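# Move handle-less tagged battery from UPS to spill tray

## Task

The tagged battery in the open UPS has lost its handle. Take it out of the UPS and place it in the spill tray, standing upright when it comes to rest. Two lifting hooks are available on the bench and may be used.

## Robot and tools

Robot: two UR7e-type arms, left_arm and right_arm, each ending in a two-finger parallel gripper (50 mm maximum gap) with a wrist camera and a wrist force/torque sensor. Calibrated bases in the scene frame: left_arm at (-0.022, +0.499, 0) m, right_arm at (-0.024, -0.342, 0) m, each yawed very slightly. A camera stand sits behind the arms.

Scene frame: origin at table-top height, halfway between the nominal bases. +z is up, +x points out over the table, +y is toward the left_arm. Positions are in metres, orientations are wxyz quaternions, and velocities are in m/s and rad/s. The gripper's fingers point along its own +z and close along its own x. end_effector_position is the point midway between the pads, and the fingertips extend 17.5 mm past it. A camera block projects about 10 cm toward the gripper's -y and turns with it. Printed poses may be a few centimetres off.

The 18-number row (used by execute_actions and move): every value lies in [-1, 1]. Both arms are always included, left first: left dx, dy, dz, rx, ry, rz, left gripper position, force_limit, speed, then the same nine for the right. dx..rz are an offset, not a pose. They are measured along the scene axes from that arm's Hand target at the start of the call, and rotation is about the Hand target's position. A value of 1.0 equals 0.6 m, or 180 degrees for rx, ry, rz, which together form one rotation vector. Sending all six zeros re-commands the current Hand target; repeating a nonzero offset in a later call moves the arm further. Gripper position: +1 is fully open, about -0.65 brings the pads together, and -1 means grip. force_limit runs from -1 (about 20 N) to +1 (about 185 N). speed runs from -1 (20 mm/s) to +1 (150 mm/s). Both start at +1. Every call must resend each gripper's numbers, because a 0 is a real command; to leave a gripper alone, repeat its last values.

execute_actions(actions, cameras): actions is a list of actions. Each action is up to 15 rows at 1/30 s per step, and the last row repeats to fill 15 steps. Every row counts from the start-of-action Hand target. cameras takes names, ["all"] or []. Images are returned only when actions is empty or cameras asks for them.

move(target, speed, blend, stop_force, zero, blocking, cameras): drives each gripper in a straight line toward an offset target. The target is one 18-number row, or up to 15 rows that all count from the same starting Hand targets. speed is in m/s (0.002 to 3.6, default 0.25), and turning is limited to twice that in rad/s. blend, in metres, rounds the corners of a list. stop_force, from 3 to 120 N, ends an arm's path when it meets resistance, but it cannot be trusted while the gripper rotates. zero defaults to true and re-zeroes the sensor before the move. blocking=false cannot be combined with stop_force. A move lasts at most 10 s and does not avoid obstacles. Keep paths away from an arm's own base. The result adds a move: line: done, off_target, moving, held or fault, plus limits such as paced or held.

wait(seconds 0 to 10) holds the last commands. stop brakes a running move. zoom_image(camera, region [x0,y0,x1,y1], at most 504x504 pixels) enlarges the latest image from cam_high, cam_low, cam_left_wrist or cam_right_wrist. zero_wrist_force(arm) tares that arm's sensor. read_manual gives licence texts. finished_scene(scene) ends the scene and cannot be undone.

Reading results: Hand target is the last commanded pose after clipping. The gripper may stop short of it, and the next command asks for it again. Orientation commands are clipped to within 32 degrees of the measured orientation per step. object_status: 0 moving, 1 blocked while opening, 2 blocked while closing (an object is held), 3 at the commanded opening or pads touching (usually nothing held). A good grip reads 2 at position -1. Gap in mm is about (250 - position_measured) x 0.202. Wrist force and torque are in the gripper's own axes. They show contact from the surface into the arm, and a third line shows the peak since the last reading. A joint velocity line reading within noise means the arm is still.

Hazards: a torque or force fault (net force around 150 N, or joint torque at its limit; wrist joints 25.4 N m) stops the arm for 10 s. Motors over 85 °C brake the arm for 30 to 60 s; a MOTOR HOT warning appears at 70 °C. The arms are stiff, so aiming slightly past a firm contact can fault. Approach slowly and use stop_force. Do not let the arms press on each other or grip the other arm's fingers. Never drop the battery, release it while it is moving, slam it, or let anything leave the table. Occasional pushes may shift loose items. Lift the battery (by gripping, or with a hook since the handle is gone), carry it steadily, lower it gently in the tray upright, then open and withdraw.

Each tool is called as name([rows], argument=value, ...), one row to a line, values as JSON.

## Session

execute_actions(actions=[])

Scene clock: 0.00 s.
left_arm: end_effector_position=(+0.8404, -0.0114, +0.3336) position_measured=3 object_status=3 end_effector_quat_wxyz=(+0.571, +0.637, +0.482, +0.189) | right_arm: end_effector_position=(+0.2858, -0.3726, +0.1658) position_measured=3 object_status=3 end_effector_quat_wxyz=(-0.325, +0.835, -0.114, -0.430)
Joint positions: left_arm=[-0.714 -0.65 0.936 -3.147 -1.488 -0.351] | right_arm=[3.067 -1.85 -1.858 -2.049 2.155 1.368]
Joint velocities: within noise
Joint torques (N m): no reading
Motor temperatures (°C): left_arm=[34 29 35 40 33 32] | right_arm=[26 27 32 41 37 45]
Wrist force (N): no reading
Wrist torque (N m): no reading
Wrist force, peak (N): no reading
Hand target: left_arm +0.8404, -0.0114, +0.3336; +0.571, +0.637, +0.482, +0.189 | right_arm +0.2858, -0.3726, +0.1658; -0.325, +0.835, -0.114, -0.430
Tool commands: left_gripper/position=+1.0 left_gripper/force_limit=+1.0 left_gripper/speed=+1.0 right_gripper/position=+1.0 right_gripper/force_limit=+1.0 right_gripper/speed=+1.0

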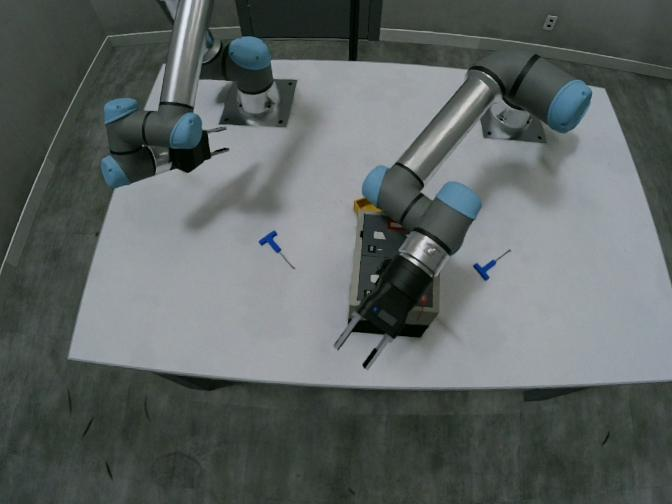

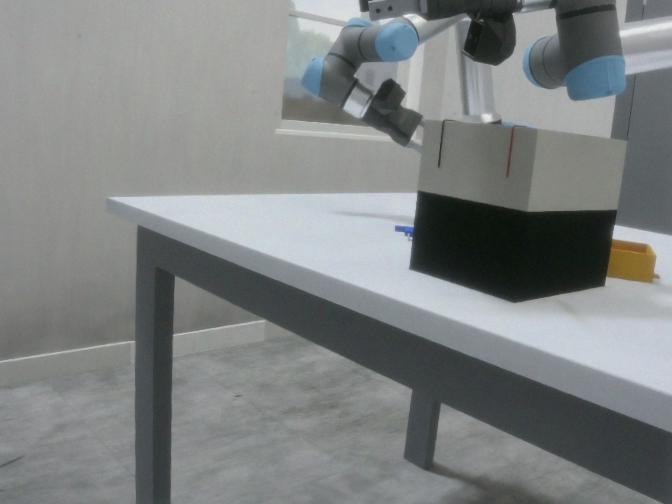

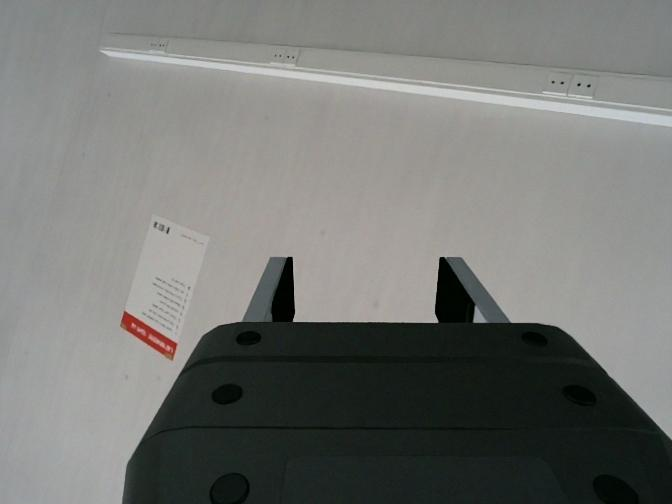

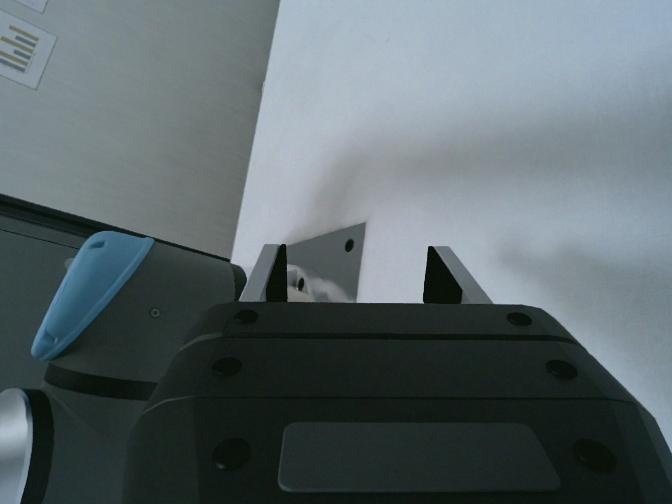

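zoom_image(camera="cam_high", region=[320, 180, 480, 360])

zoom_image(camera="cam_high", region=[230, 210, 330, 290])

zoom_image(camera="cam_high", region=[450, 230, 530, 290])

Scaled by 2.800.

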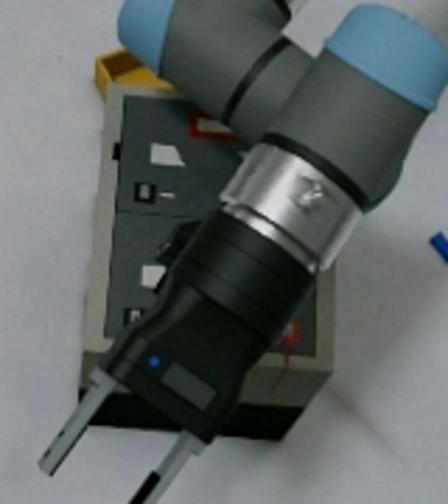

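Scaled by 5.040.

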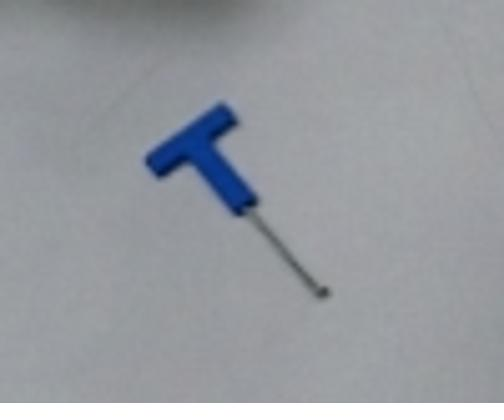

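Scaled by 6.300.

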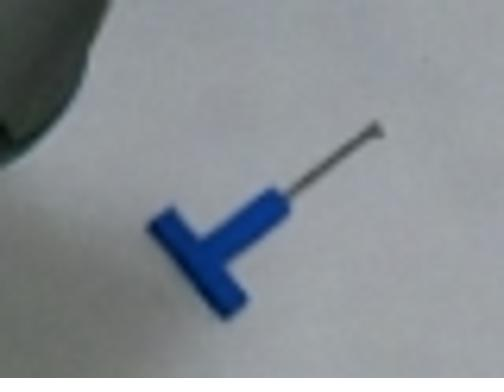

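move(target=[-0.567, 0.652, 0.11, 0.233, 0.338, 0, 1, 1, 1, 0.34, 0.305, 0.323, -0.2546, -0.256, 0, 1, 1, 1], speed=0.4, cameras=["all"])

Scene clock: 21.20 s.
left_arm: end_effector_position=(+0.5003, +0.3798, +0.3996) position_measured=3 object_status=3 end_effector_quat_wxyz=(+0.001, +0.798, +0.603, +0.000) | right_arm: end_effector_position=(+0.4897, -0.1895, +0.3595) position_measured=3 object_status=3 end_effector_quat_wxyz=(-0.001, +0.991, -0.135, -0.002)
Joint positions: left_arm=[-0.501 -1.493 1.307 -1.387 -1.571 -0.2] | right_arm=[3.735 -1.639 -1.421 -1.654 1.575 2.378]
Joint torques (N m): left_arm=[-7.87 -18.96 -13.85 -1.23 -1.34 -1.52] | right_arm=[-9.89 37.92 23.15 6.27 -1.15 0.04]
Wrist force (N): left_arm=[2.5 1.7 1.7] | right_arm=[-1.2 -1.6 2.3]
Wrist torque (N m): left_arm=[0.16 -0.46 0.09] | right_arm=[-0.30 0.12 -0.36]
Wrist force, peak (N): left_arm=[3.8 0.0 1.3] | right_arm=[-1.1 -3.9 1.2]
Hand target: left_arm +0.5002, +0.3798, +0.3996; +0.001, +0.798, +0.603, +0.000 | right_arm +0.4898, -0.1896, +0.3596; -0.001, +0.991, -0.135, -0.002
Off the commanded pose: left_arm 0.000 m, 0 deg | right_arm 0.000 m, 0 deg.
move: done
camera_calibration:
cam_left_wrist: T_world_to_cam=[[0.270819, 0.962299, -0.0252335, -0.479156], [0.910226, -0.247458, 0.332043, -0.476132], [0.31328, -0.112892, -0.942927, 0.390961], [0, 0, 0, 1]] pos_world=[0.440672, 0.387405, 0.514653]
cam_right_wrist: T_world_to_cam=[[0.968384, -0.249428, 0.00426844, -0.516111], [-0.234445, -0.904099, 0.357267, -0.168863], [-0.0852534, -0.346973, -0.933992, 0.448017], [0, 0, 0, 1]] pos_world=[0.498399, -0.125951, 0.480977]

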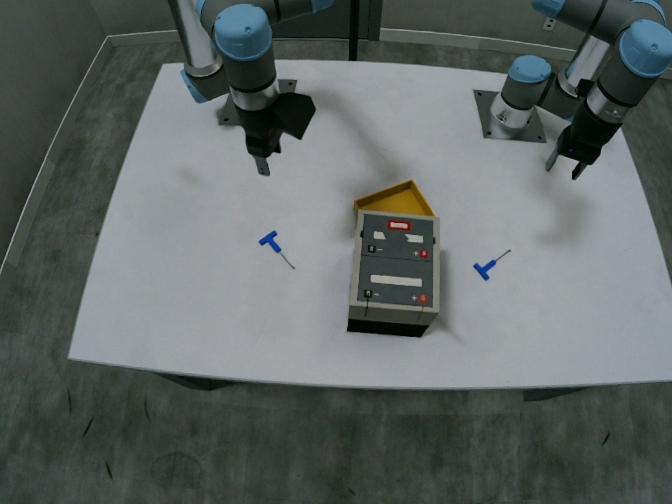

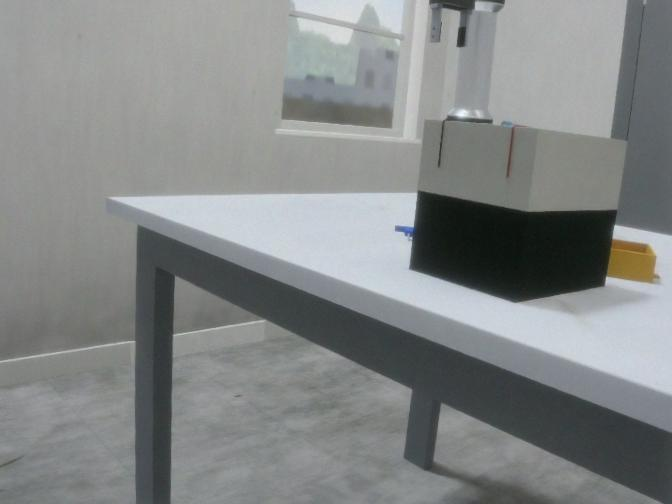

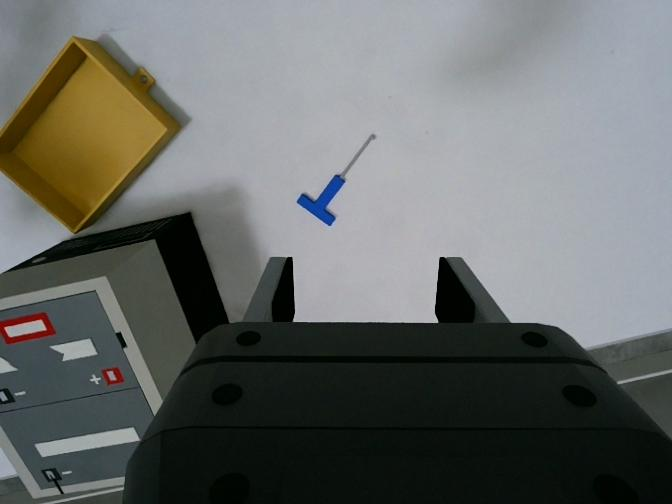

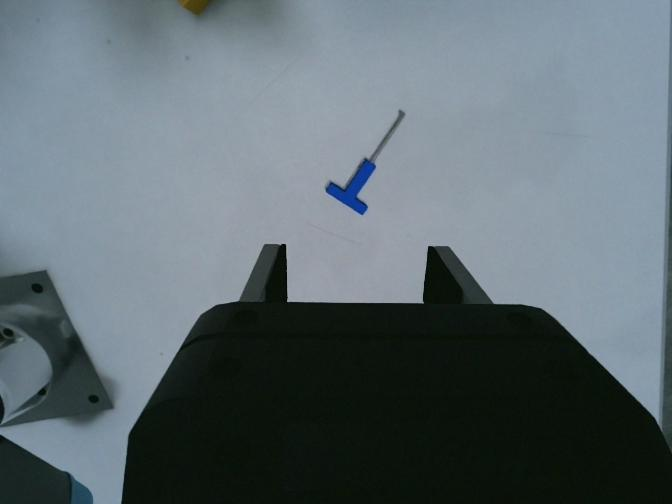

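zoom_image(camera="cam_high", region=[335, 170, 455, 345])

zoom_image(camera="cam_left_wrist", region=[0, 180, 240, 500])

zoom_image(camera="cam_left_wrist", region=[280, 120, 390, 240])

zoom_image(camera="cam_right_wrist", region=[310, 95, 430, 225])

Scaled by 2.880.

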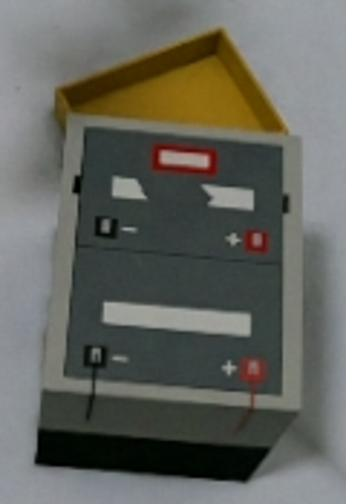

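Scaled by 1.575.

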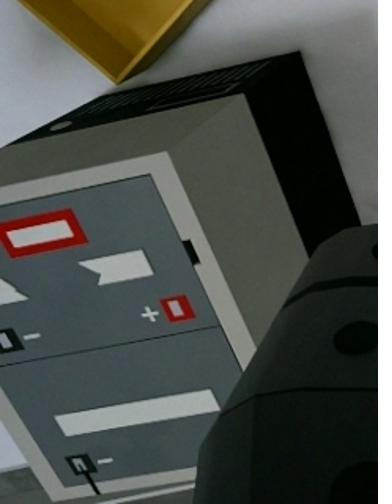

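Scaled by 4.200.

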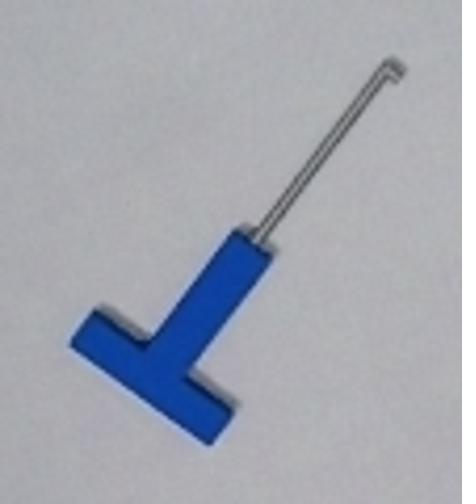

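Scaled by 3.877.

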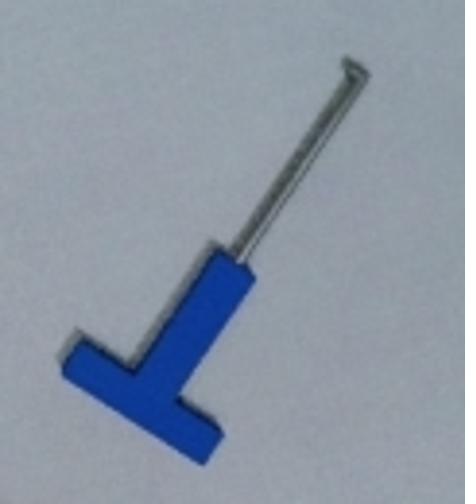

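move(target=[0.1663, -0.4913, -0.116, 0, 0, 0.088, 1, 1, 1, 0.0503, -0.0257, -0.266, 0, 0, 0.822, 1, 1, 1], speed=0.6, cameras=["cam_left_wrist", "cam_right_wrist"])

Scene clock: 57.03 s.
left_arm: end_effector_position=(+0.6000, +0.0849, +0.3299) position_measured=3 object_status=3 end_effector_quat_wxyz=(+0.001, +0.707, +0.707, +0.000) | right_arm: end_effector_position=(+0.5199, -0.2050, +0.1999) position_measured=3 object_status=3 end_effector_quat_wxyz=(+0.001, +0.403, +0.915, -0.002)
Joint positions: left_arm=[-0.792 -0.935 0.719 -1.356 -1.57 -0.767] | right_arm=[3.686 -1.742 -1.717 -1.256 1.567 -0.253]
Joint torques (N m): left_arm=[9.03 -61.32 -15.68 -5.06 -1.2 1.65] | right_arm=[-2.82 42.24 33.43 0.44 1.1 -1.4]
Wrist force (N): left_arm=[2.3 1.7 1.8] | right_arm=[-1.0 -1.0 2.4]
Wrist torque (N m): left_arm=[0.16 -0.44 -0.05] | right_arm=[-0.20 0.04 -0.45]
Wrist force, peak (N): left_arm=[3.2 1.2 1.9] | right_arm=[-1.1 -0.9 3.0]
Hand target: left_arm +0.6000, +0.0850, +0.3300; +0.001, +0.707, +0.707, +0.000 | right_arm +0.5199, -0.2050, +0.2000; +0.001, +0.403, +0.915, -0.002
Off the commanded pose: left_arm 0.000 m, 0 deg | right_arm 0.000 m, 0 deg.
move: done
camera_calibration:
cam_left_wrist: T_world_to_cam=[[-0.0019391, 0.999682, -0.0251545, -0.0637212], [0.943342, 0.0101754, 0.331666, -0.658343], [0.331817, -0.0230861, -0.943061, 0.241983], [0, 0, 0, 1]] pos_world=[0.540625, 0.0759862, 0.444952]
cam_right_wrist: T_world_to_cam=[[-0.68812, 0.725582, 0.00468514, 0.512489], [0.678904, 0.641547, 0.357081, -0.276724], [0.256086, 0.248895, -0.934062, 0.240847], [0, 0, 0, 1]] pos_world=[0.478845, -0.254267, 0.321378]
Images, in order (width x height): cam_left_wrist 672x504, cam_right_wrist 672x504.

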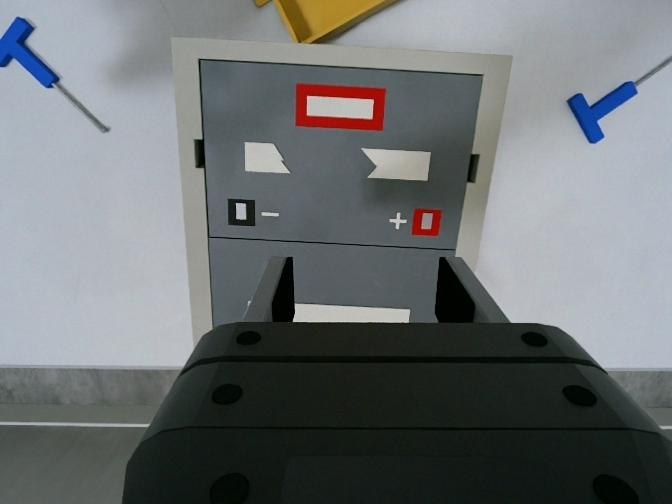

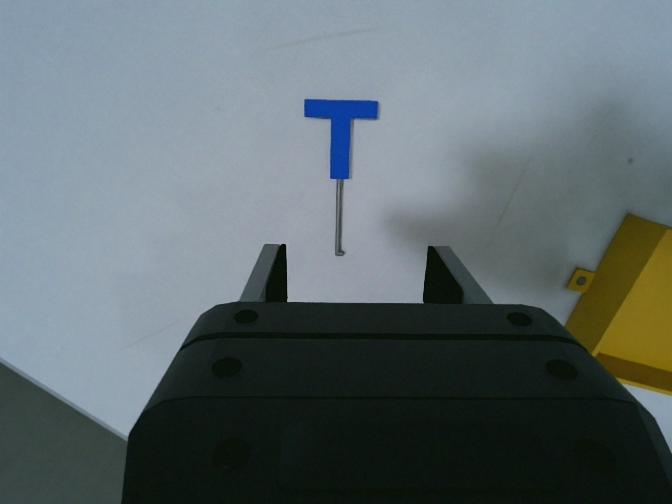

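zoom_image(camera="cam_left_wrist", region=[170, 110, 240, 190])

zoom_image(camera="cam_left_wrist", region=[440, 130, 510, 210])

zoom_image(camera="cam_right_wrist", region=[290, 80, 400, 270])

zoom_image(camera="cam_left_wrist", region=[170, 20, 520, 320])

Scaled by 6.300.

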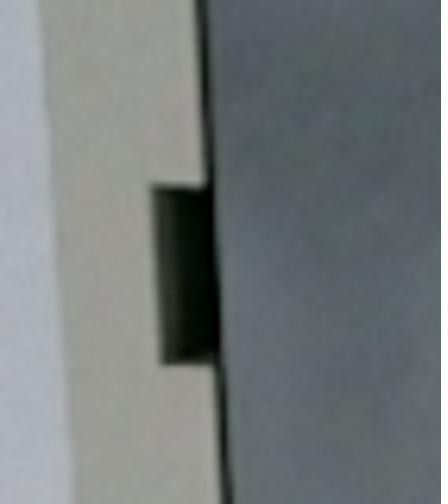

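Scaled by 6.300.

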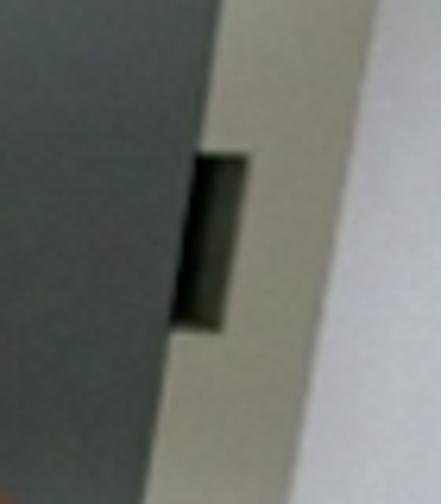

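Scaled by 2.653.

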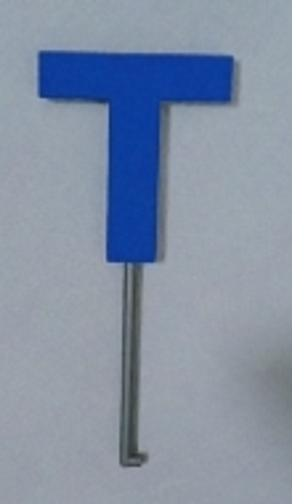

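Scaled by 1.440.

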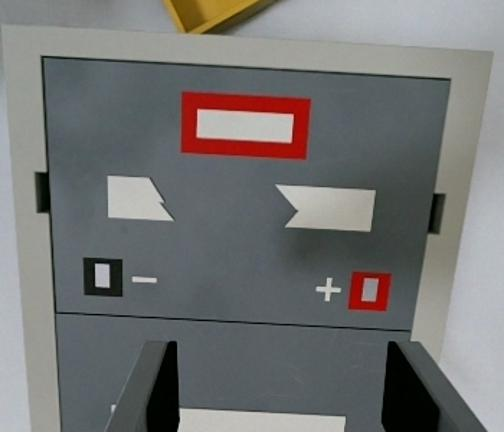

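move([
  [-0.05, 0.275, -0.05, 0, 0, -0.15, 1, 1, 1, 0, 0, 0.2, 0, 0, 0.05, 1, 1, 1],
  [-0.1167, 0.4283, -0.2667, 0, 0, -0.297, 1, 1, 1, 0.0767, 0.325, 0.2, 0, 0, 0.264, 1, 1, 1],
  [-0.1167, 0.4283, -0.2667, 0, 0, -0.297, 1, 1, 1, 0.0767, 0.325, 0.083, 0, 0, 0.264, 1, 1, 1],
], speed=0.5, blend=0.02, cameras=["cam_left_wrist", "cam_right_wrist"])

Scene clock: 112.70 s.
left_arm: end_effector_position=(+0.5300, +0.3419, +0.1700) position_measured=3 object_status=3 end_effector_quat_wxyz=(+0.001, +0.950, +0.314, +0.000) | right_arm: end_effector_position=(+0.5659, -0.0100, +0.2498) position_measured=3 object_status=3 end_effector_quat_wxyz=(+0.002, +0.000, +1.000, -0.001)
Joint positions: left_arm=[-0.536 -1.345 1.732 -1.958 -1.572 0.421] | right_arm=[3.91 -1.99 -1.258 -1.463 1.567 -0.858]
Joint torques (N m): left_arm=[-8.31 -24.35 -26.83 -4.27 0.8 1.79] | right_arm=[-14.52 53.25 15.46 5.35 -2.6 -1.24]
Wrist force (N): left_arm=[2.4 1.6 1.6] | right_arm=[-0.9 -1.1 2.0]
Wrist torque (N m): left_arm=[0.13 -0.46 0.07] | right_arm=[-0.22 0.05 -0.43]
Wrist force, peak (N): left_arm=[4.5 0.4 1.3] | right_arm=[-0.7 -1.7 6.6]
Hand target: left_arm +0.5300, +0.3420, +0.1699; +0.001, +0.950, +0.314, +0.000 | right_arm +0.5660, -0.0100, +0.2498; +0.002, +0.000, +1.000, -0.001
Off the commanded pose: left_arm 0.000 m, 0 deg | right_arm 0.000 m, 0 deg.
move: done
camera_calibration:
cam_left_wrist: T_world_to_cam=[[0.801979, 0.596819, -0.0252201, -0.613108], [0.569897, -0.751784, 0.331722, -0.0833672], [0.179018, -0.280407, -0.94304, 0.289235], [0, 0, 0, 1]] pos_world=[0.487432, 0.384344, 0.284952]
cam_right_wrist: T_world_to_cam=[[-0.99983, -0.0178135, 0.00481855, 0.57139], [-0.0149185, 0.93394, 0.357119, -0.0553711], [-0.0108618, 0.356987, -0.934046, 0.379272], [0, 0, 0, 1]] pos_world=[0.574587, -0.0735031, 0.371278]
Images, in order (width x height): cam_left_wrist 672x504, cam_right_wrist 672x504.

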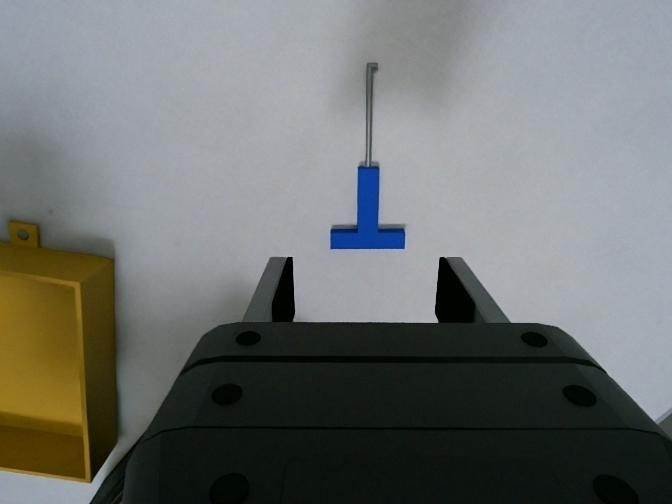

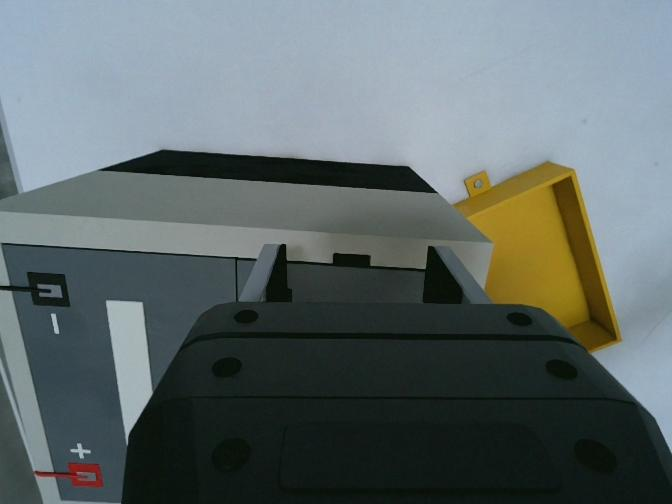

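zoom_image(camera="cam_right_wrist", region=[310, 230, 400, 300])

zoom_image(camera="cam_left_wrist", region=[310, 50, 430, 260])

Scaled by 5.600.

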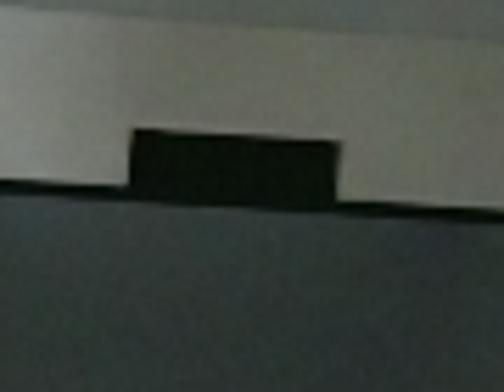

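Scaled by 2.400.

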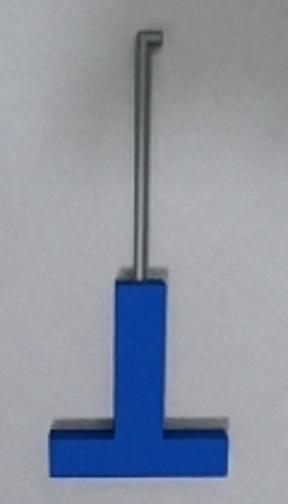

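move([
  [0, 0, -0.03, 0.066, 0.05, 0.001, 1, 1, 1, 0, 0, 0.1337, 0, 0, 0.25, 1, 1, 1],
  [0.003, 0.005, -0.1, 0.132, 0.1, 0.003, 1, 1, 1, -0.06, -0.2333, 0.0503, 0, 0, 0.5, 1, 1, 1],
  [0.0055, 0.0102, -0.1833, 0.1989, 0.1515, 0.004, 1, 1, 1, -0.1053, -0.3563, -0.3163, -0.1247, -0.2869, 0.6926, 1, 1, 1],
], speed=0.5, blend=0.02, cameras=["cam_left_wrist", "cam_right_wrist", "cam_high"])

Scene clock: 154.93 s.
left_arm: end_effector_position=(+0.5333, +0.3480, +0.0599) position_measured=3 object_status=3 end_effector_quat_wxyz=(-0.361, +0.876, +0.296, -0.125) | right_arm: end_effector_position=(+0.5028, -0.2239, +0.0601) position_measured=3 object_status=3 end_effector_quat_wxyz=(-0.353, +0.847, -0.368, +0.151)
Joint positions: left_arm=[-0.626 -0.825 1.253 -1.239 -1.353 0.231] | right_arm=[3.523 -1.999 -2.403 0.429 1.871 -3.451]
Joint torques (N m): left_arm=[1.32 -63.03 -9.65 -2.49 -0.96 1.7] | right_arm=[11.85 15.88 12.68 6.89 0.83 -1.46]
Wrist force (N): left_arm=[2.8 3.4 0.5] | right_arm=[-0.5 0.0 0.2]
Wrist torque (N m): left_arm=[0.17 -0.54 0.03] | right_arm=[-0.01 0.12 -0.22]
Wrist force, peak (N): left_arm=[2.9 4.0 0.9] | right_arm=[-3.4 0.0 1.0]
Hand target: left_arm +0.5333, +0.3481, +0.0600; -0.361, +0.876, +0.296, -0.125 | right_arm +0.5028, -0.2238, +0.0601; -0.353, +0.847, -0.368, +0.151
Off the commanded pose: left_arm 0.000 m, 0 deg | right_arm 0.000 m, 0 deg.
move: done
camera_calibration:
cam_left_wrist: T_world_to_cam=[[0.782326, 0.622516, -0.0209677, -0.620923], [0.554244, -0.711099, -0.432611, -0.00418427], [-0.284217, 0.326822, -0.901337, 0.219794], [0, 0, 0, 1]] pos_world=[0.550553, 0.311725, 0.183279]
cam_right_wrist: T_world_to_cam=[[0.688855, -0.724725, 0.015902, -0.502646], [-0.657393, -0.633798, -0.407596, 0.229211], [0.305474, 0.270321, -0.913024, 0.0980185], [0, 0, 0, 1]] pos_world=[0.46699, -0.245503, 0.190912]
Images, in order (width x height): cam_high 672x504, cam_left_wrist 672x504, cam_right_wrist 672x504.

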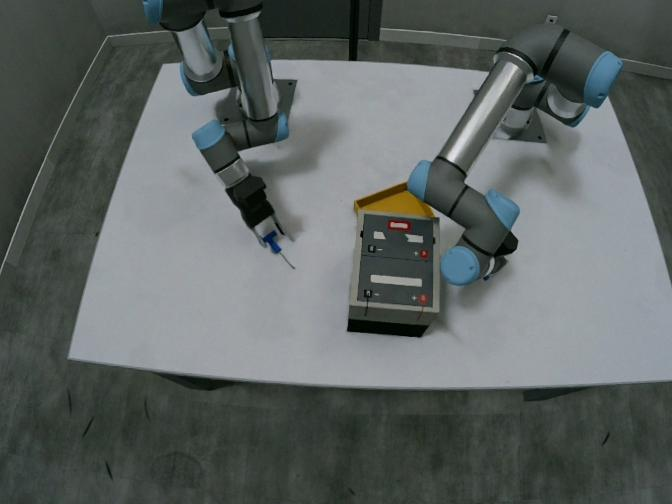

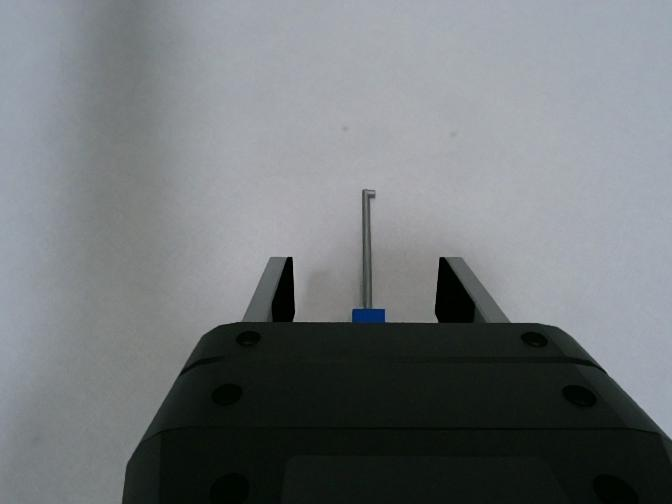

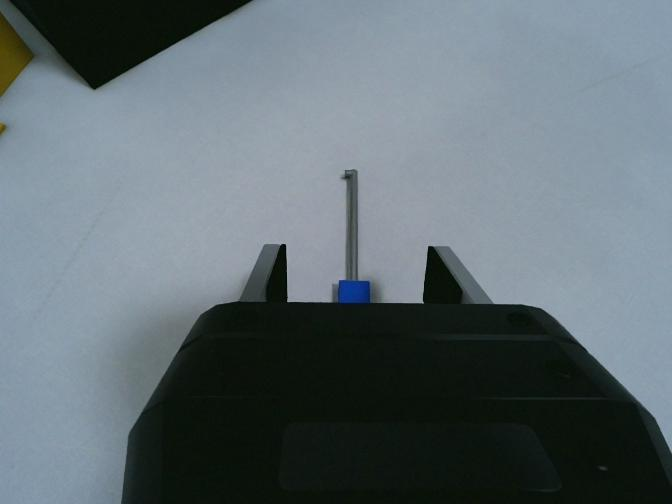

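move([
  [0.002, -0.0027, -0.05, 0, 0, 0, 1, 1, 1, 0.0024, 0.0023, -0.05, 0, 0, 0, 1, 1, 1],
  [0.002, -0.0027, -0.0717, 0, 0, 0, 1, 1, 1, 0.0024, 0.0023, -0.0717, 0, 0, 0, 1, 1, 1],
], speed=[0.12, 0.015], stop_force=6, cameras=["cam_left_wrist", "cam_right_wrist"])

Scene clock: 160.97 s.
left_arm: end_effector_position=(+0.5348, +0.3473, +0.0278) position_measured=3 object_status=3 end_effector_quat_wxyz=(-0.361, +0.875, +0.297, -0.125) | right_arm: end_effector_position=(+0.5042, -0.2224, +0.0221) position_measured=3 object_status=3 end_effector_quat_wxyz=(-0.353, +0.847, -0.368, +0.151)
Joint positions: left_arm=[-0.625 -0.786 1.272 -1.298 -1.354 0.23] | right_arm=[3.525 -2.129 -2.397 0.554 1.87 -3.45]
Joint torques (N m): left_arm=[0.22 -51.3 -19.04 -1.16 0.4 -0.02] | right_arm=[-13.33 42.2 9.11 1.21 2.26 -1.41]
Wrist force (N): left_arm=[2.8 3.3 0.7] | right_arm=[-0.8 0.0 0.2]
Wrist torque (N m): left_arm=[0.15 -0.56 0.06] | right_arm=[0.01 0.17 -0.23]
Wrist force, peak (N): left_arm=[3.0 4.7 2.4] | right_arm=[-1.0 1.5 1.5]
Hand target: left_arm +0.5348, +0.3473, +0.0278; -0.361, +0.875, +0.297, -0.125 (not the last commanded pose) | right_arm +0.5042, -0.2224, +0.0221; -0.353, +0.847, -0.368, +0.151 (not the last commanded pose)
Tool commands: left_gripper/position=+1.0 left_gripper/force_limit=+1.0 left_gripper/speed=+1.0 right_gripper/position=+1.0 right_gripper/force_limit=+1.0 right_gripper/speed=+1.0
Off the commanded pose: left_arm 0.011 m, 0 deg | right_arm 0.005 m, 0 deg.
FORCE FAULT: contact force on the left arm reached its limit, and that arm stopped. The contact can be on any part of that arm, not only on its tool. That arm's remaining commands of this call were not run. That arm is still stopped at the end of this call. That arm stays stopped for about 9 more seconds. Until then a move that you send moves the other arm only, and its call returns only when the move has ended. Once the stop has ended, the next robot result says so. If the stop ends while you think or write, that arm runs what you send next, counted from a new Hand target: where the arm stands when the stop ends. While its stop runs, that arm takes no new command, but its gripper still runs the gripper command that each later call begins with. Until it ends, the stop uses up actions while you think or wait. An arm that is not stopped still takes commands.
move: fault (left_arm), off_target (right_arm; braked at the fault stop of left_arm); path passed 1 of 2 targets
camera_calibration:
cam_left_wrist: T_world_to_cam=[[0.781062, 0.624098, -0.0210573, -0.62218], [0.555823, -0.710194, -0.432072, -0.0206091], [-0.28461, 0.325771, -0.901593, 0.191978], [0, 0, 0, 1]] pos_world=[0.552055, 0.311124, 0.15108]
cam_right_wrist: T_world_to_cam=[[0.689107, -0.724483, 0.0159779, -0.501989], [-0.65708, -0.633989, -0.407803, 0.215431], [0.305576, 0.270521, -0.91293, 0.0624777], [0, 0, 0, 1]] pos_world=[0.468389, -0.244003, 0.152912]
Images, in order (width x height): cam_left_wrist 672x504, cam_right_wrist 672x504.

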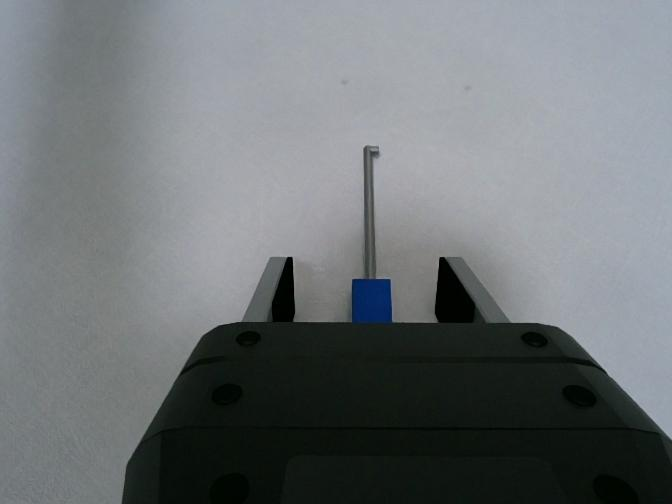

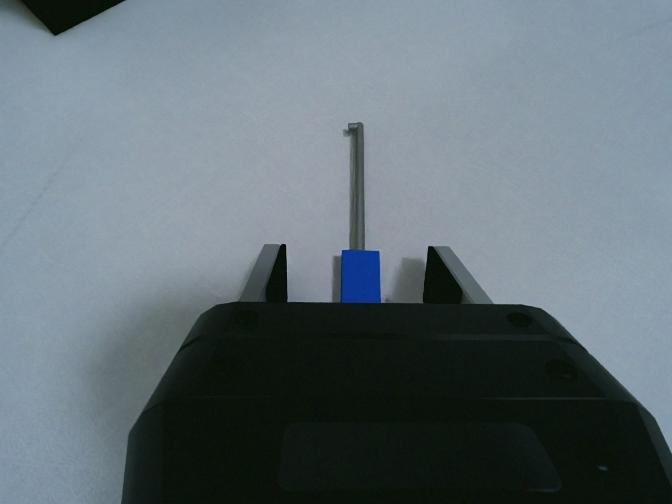

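move(target=[0, 0, 0, 0, 0, 0, 1, 1, 1, 0, 0, -0.0117, 0, 0, 0, 1, 1, 1], speed=0.015, stop_force=5, cameras=["cam_high"])

Scene clock: 168.20 s.
left_arm: end_effector_position=(+0.5348, +0.3473, +0.0278) position_measured=3 object_status=3 end_effector_quat_wxyz=(-0.361, +0.875, +0.297, -0.125) | right_arm: end_effector_position=(+0.5041, -0.2224, +0.0205) position_measured=3 object_status=3 end_effector_quat_wxyz=(-0.353, +0.847, -0.368, +0.151)
Joint positions: left_arm=[-0.625 -0.786 1.272 -1.298 -1.354 0.23] | right_arm=[3.525 -2.134 -2.397 0.558 1.87 -3.45]
Joint torques (N m): left_arm=[0.14 -51.74 -19.57 -1.18 0.45 -0.05] | right_arm=[-12.46 36.74 -1.08 7.09 1.33 -0.93]
Wrist force (N): left_arm=[2.8 3.5 0.8] | right_arm=[-0.5 0.3 0.0]
Wrist torque (N m): left_arm=[0.18 -0.55 0.06] | right_arm=[0.07 0.12 -0.23]
Wrist force, peak (N): left_arm=[3.0 3.9 0.8] | right_arm=[-1.7 -11.6 -13.9]
Hand target: left_arm +0.5348, +0.3473, +0.0278; -0.361, +0.875, +0.297, -0.125 | right_arm +0.5041, -0.2224, +0.0205; -0.353, +0.847, -0.368, +0.151 (not the last commanded pose)
Tool commands: left_gripper/position=+1.0 left_gripper/force_limit=+1.0 left_gripper/speed=+1.0 right_gripper/position=+1.0 right_gripper/force_limit=+1.0 right_gripper/speed=+1.0
Off the commanded pose: right_arm 0.005 m, 0 deg.
FORCE FAULT, CONTINUED: the left arm was still stopped when this call began, by the force fault that an earlier result reported. Since the last result the stop counts as 12 of the actions that you can send in this scene. That arm ran no command of this call. That arm is still stopped at the end of this call. That arm stays stopped for about 2 more seconds. If the stop ends while you think or write, that arm runs what you send next, counted from a new Hand target: where the arm stands when the stop ends. While its stop runs, that arm takes no new command, but its gripper still runs the gripper command that each later call begins with.
move: contact (right_arm), not run (left_arm; its earlier fault stop)
Images, in order (width x height): cam_high 672x504.

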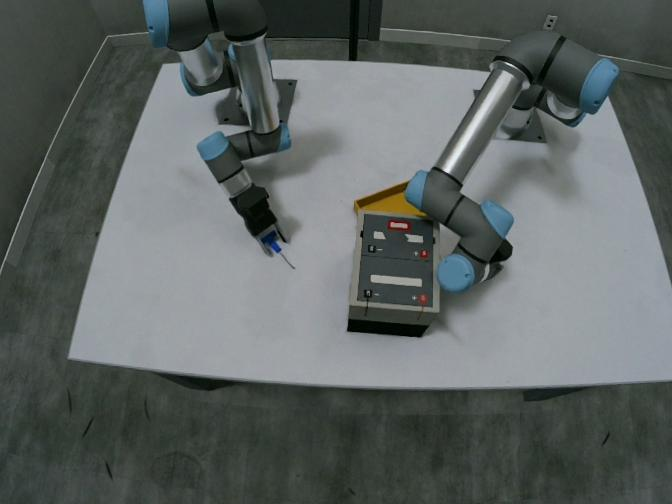

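move([
  [-0.0167, 0.05, 0.0833, 0, 0, 0, 1, 1, 1, 0, 0, 0.0022, 0, 0, 0, 1, 1, 1],
  [0.003, -0.0032, 0.037, -0.1017, -0.0774, 0, 1, 1, 1, 0, 0, 0.0022, 0, 0, 0, 1, 1, 1],
], speed=0.15, cameras=["cam_left_wrist", "cam_right_wrist"])

move(target=[0, 0, 0, 0, 0, 0, 1, 1, 1, 0, 0, 0, 0, 0, 0, -1, 0, 0], speed=0.15, cameras=["cam_left_wrist", "cam_right_wrist", "cam_high"])

Scene clock: 178.50 s.
left_arm: end_effector_position=(+0.5366, +0.3455, +0.0500) position_measured=3 object_status=3 end_effector_quat_wxyz=(-0.179, +0.930, +0.314, -0.064) | right_arm: end_effector_position=(+0.5041, -0.2224, +0.0219) position_measured=3 object_status=3 end_effector_quat_wxyz=(-0.353, +0.847, -0.368, +0.151)
Joint positions: left_arm=[-0.583 -1.035 1.577 -1.751 -1.445 0.337] | right_arm=[3.525 -2.129 -2.397 0.554 1.87 -3.45]
Joint torques (N m): left_arm=[-5.98 -34.13 -30.82 -2.86 1.37 -1.79] | right_arm=[-12.84 18.54 0.79 6.91 -1.75 1.23]
Wrist force (N): left_arm=[2.7 2.8 1.5] | right_arm=[-0.8 0.3 0.0]
Wrist torque (N m): left_arm=[0.21 -0.53 -0.06] | right_arm=[0.05 0.16 -0.22]
Wrist force, peak (N): left_arm=[2.9 5.3 1.4] | right_arm=[-0.9 0.4 0.2]
Hand target: left_arm +0.5366, +0.3454, +0.0500; -0.179, +0.930, +0.314, -0.064 | right_arm +0.5041, -0.2224, +0.0219; -0.353, +0.847, -0.368, +0.151
Off the commanded pose: left_arm 0.000 m, 0 deg | right_arm 0.000 m, 0 deg.
FORCE FAULT, CONTINUED: the left arm's stop, for the force fault that an earlier result reported, is over. The rest of the stop counts as 3 of the actions that you can send in this scene. The stop ended before this call began, so that arm ran this call's commands, counted from a new Hand target: where the arm stood when the stop ended. During its stop the left arm's controller moved it back a little.
move: done
camera_calibration:
cam_left_wrist: T_world_to_cam=[[0.787097, 0.616165, -0.0286141, -0.622062], [0.614758, -0.787408, -0.0453987, -0.0375497], [-0.050504, 0.0181425, -0.998559, 0.198726], [0, 0, 0, 1]] pos_world=[0.522743, 0.35012, 0.178936]
cam_right_wrist: T_world_to_cam=[[0.689153, -0.724442, 0.0158568, -0.501983], [-0.657167, -0.634076, -0.407528, 0.2152], [0.305285, 0.270428, -0.913055, 0.0624848], [0, 0, 0, 1]] pos_world=[0.46829, -0.244102, 0.152712]
Images, in order (width x height): cam_left_wrist 672x504, cam_right_wrist 672x504.

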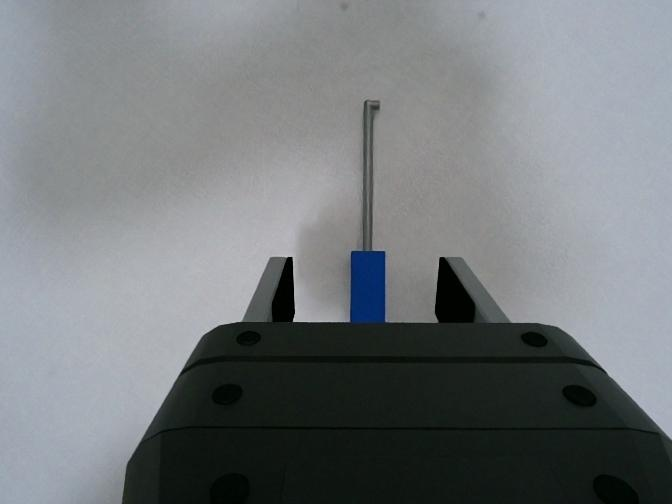

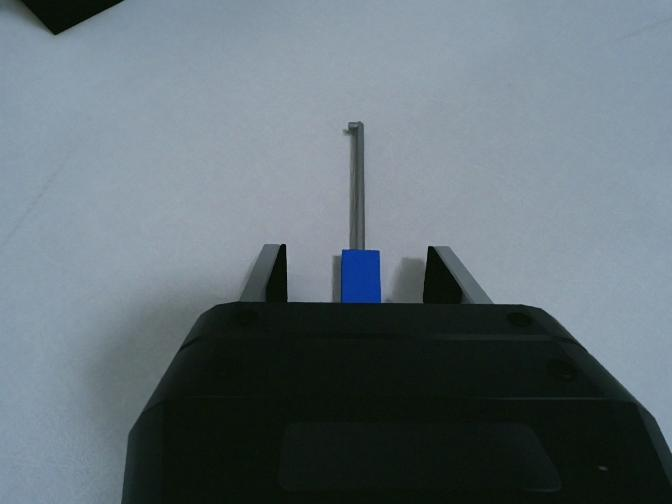

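Scene clock: 179.17 s.
left_arm: end_effector_position=(+0.5366, +0.3454, +0.0500) position_measured=3 object_status=3 end_effector_quat_wxyz=(-0.179, +0.930, +0.314, -0.064) | right_arm: end_effector_position=(+0.5041, -0.2224, +0.0219) position_measured=192 object_status=2 end_effector_quat_wxyz=(-0.353, +0.847, -0.368, +0.151)
Joint positions: left_arm=[-0.583 -1.035 1.577 -1.751 -1.445 0.337] | right_arm=[3.525 -2.129 -2.397 0.554 1.87 -3.45]
Joint torques (N m): left_arm=[-8.33 -34.48 -31.96 -4.06 0.89 -1.82] | right_arm=[-12.39 19.95 2.01 6.76 -1.09 1.39]
Wrist force (N): left_arm=[2.7 2.5 1.5] | right_arm=[0.3 0.0 -0.6]
Wrist torque (N m): left_arm=[0.16 -0.52 -0.05] | right_arm=[0.07 0.14 -0.24]
Wrist force, peak (N): left_arm=[3.0 2.6 1.5] | right_arm=[-0.9 0.2 0.0]
Hand target: left_arm +0.5366, +0.3454, +0.0500; -0.179, +0.930, +0.314, -0.064 | right_arm +0.5041, -0.2224, +0.0219; -0.353, +0.847, -0.368, +0.151
Off the commanded pose: left_arm 0.000 m, 0 deg | right_arm 0.000 m, 0 deg.
move: done
camera_calibration:
cam_left_wrist: T_world_to_cam=[[0.787186, 0.616052, -0.0286013, -0.622091], [0.614652, -0.787499, -0.0452562, -0.0376331], [-0.0504037, 0.0180452, -0.998566, 0.198616], [0, 0, 0, 1]] pos_world=[0.522843, 0.35002, 0.178836]
cam_right_wrist: T_world_to_cam=[[0.689153, -0.724442, 0.0158568, -0.501983], [-0.657167, -0.634076, -0.407528, 0.2152], [0.305285, 0.270428, -0.913055, 0.0624848], [0, 0, 0, 1]] pos_world=[0.46829, -0.244102, 0.152712]
Images, in order (width x height): cam_high 672x504, cam_left_wrist 672x504, cam_right_wrist 672x504.

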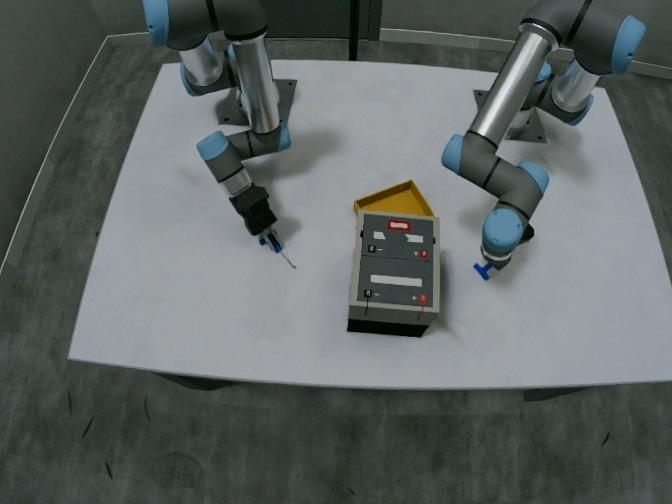

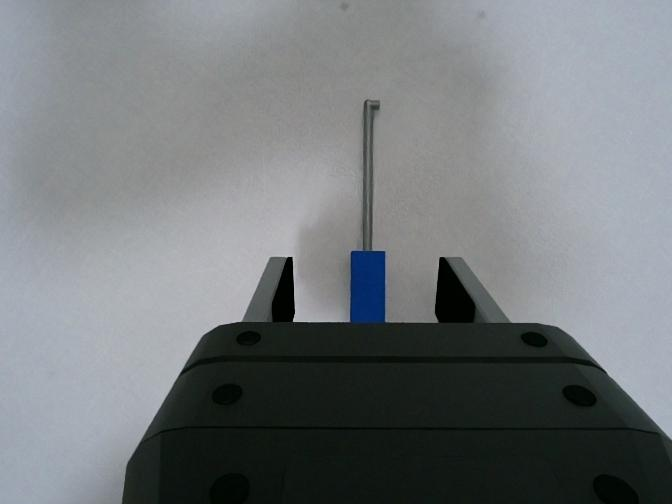

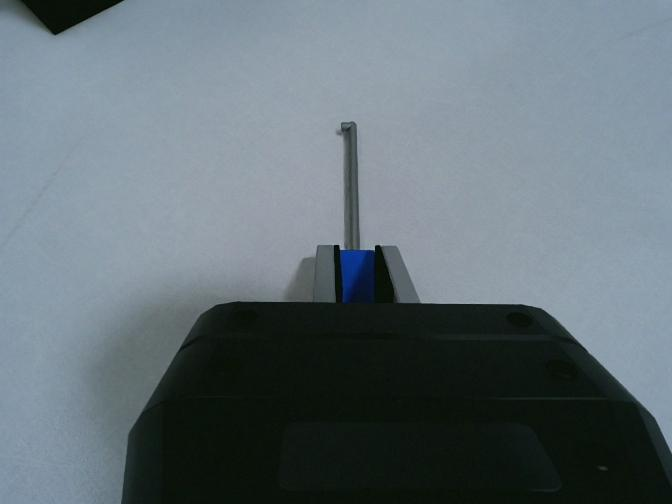

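move([
  [0, 0, -0.033, 0, 0, 0, 1, 1, 1, 0, 0, 0, 0, 0, 0, -1, 0, 0],
  [0, 0, -0.0583, 0, 0, 0, 1, 1, 1, 0, 0, 0, 0, 0, 0, -1, 0, 0],
], speed=[0.12, 0.015], stop_force=5)

Scene clock: 183.13 s.
left_arm: end_effector_position=(+0.5366, +0.3454, +0.0210) position_measured=3 object_status=3 end_effector_quat_wxyz=(-0.179, +0.930, +0.314, -0.064) | right_arm: end_effector_position=(+0.5041, -0.2224, +0.0219) position_measured=192 object_status=2 end_effector_quat_wxyz=(-0.353, +0.847, -0.368, +0.151)
Joint positions: left_arm=[-0.583 -0.998 1.603 -1.814 -1.445 0.337] | right_arm=[3.525 -2.129 -2.397 0.554 1.87 -3.45]
Joint torques (N m): left_arm=[-2.42 -52.53 -28.54 -0.07 0.01 1.05] | right_arm=[-12.82 28.73 8.89 6.07 2.94 1.91]
Wrist force (N): left_arm=[3.7 1.3 -4.2] | right_arm=[0.5 0.1 -0.4]
Wrist torque (N m): left_arm=[0.12 -0.32 -0.07] | right_arm=[0.05 0.13 -0.24]
Wrist force, peak (N): left_arm=[-2.1 -13.6 -27.2] | right_arm=[0.2 -0.6 -0.8]
Hand target: left_arm +0.5366, +0.3454, +0.0210; -0.179, +0.930, +0.314, -0.064 (not the last commanded pose) | right_arm +0.5041, -0.2224, +0.0219; -0.353, +0.847, -0.368, +0.151
Off the commanded pose: left_arm 0.006 m, 0 deg | right_arm 0.000 m, 0 deg.
move: contact (left_arm); path passed 1 of 2 targets


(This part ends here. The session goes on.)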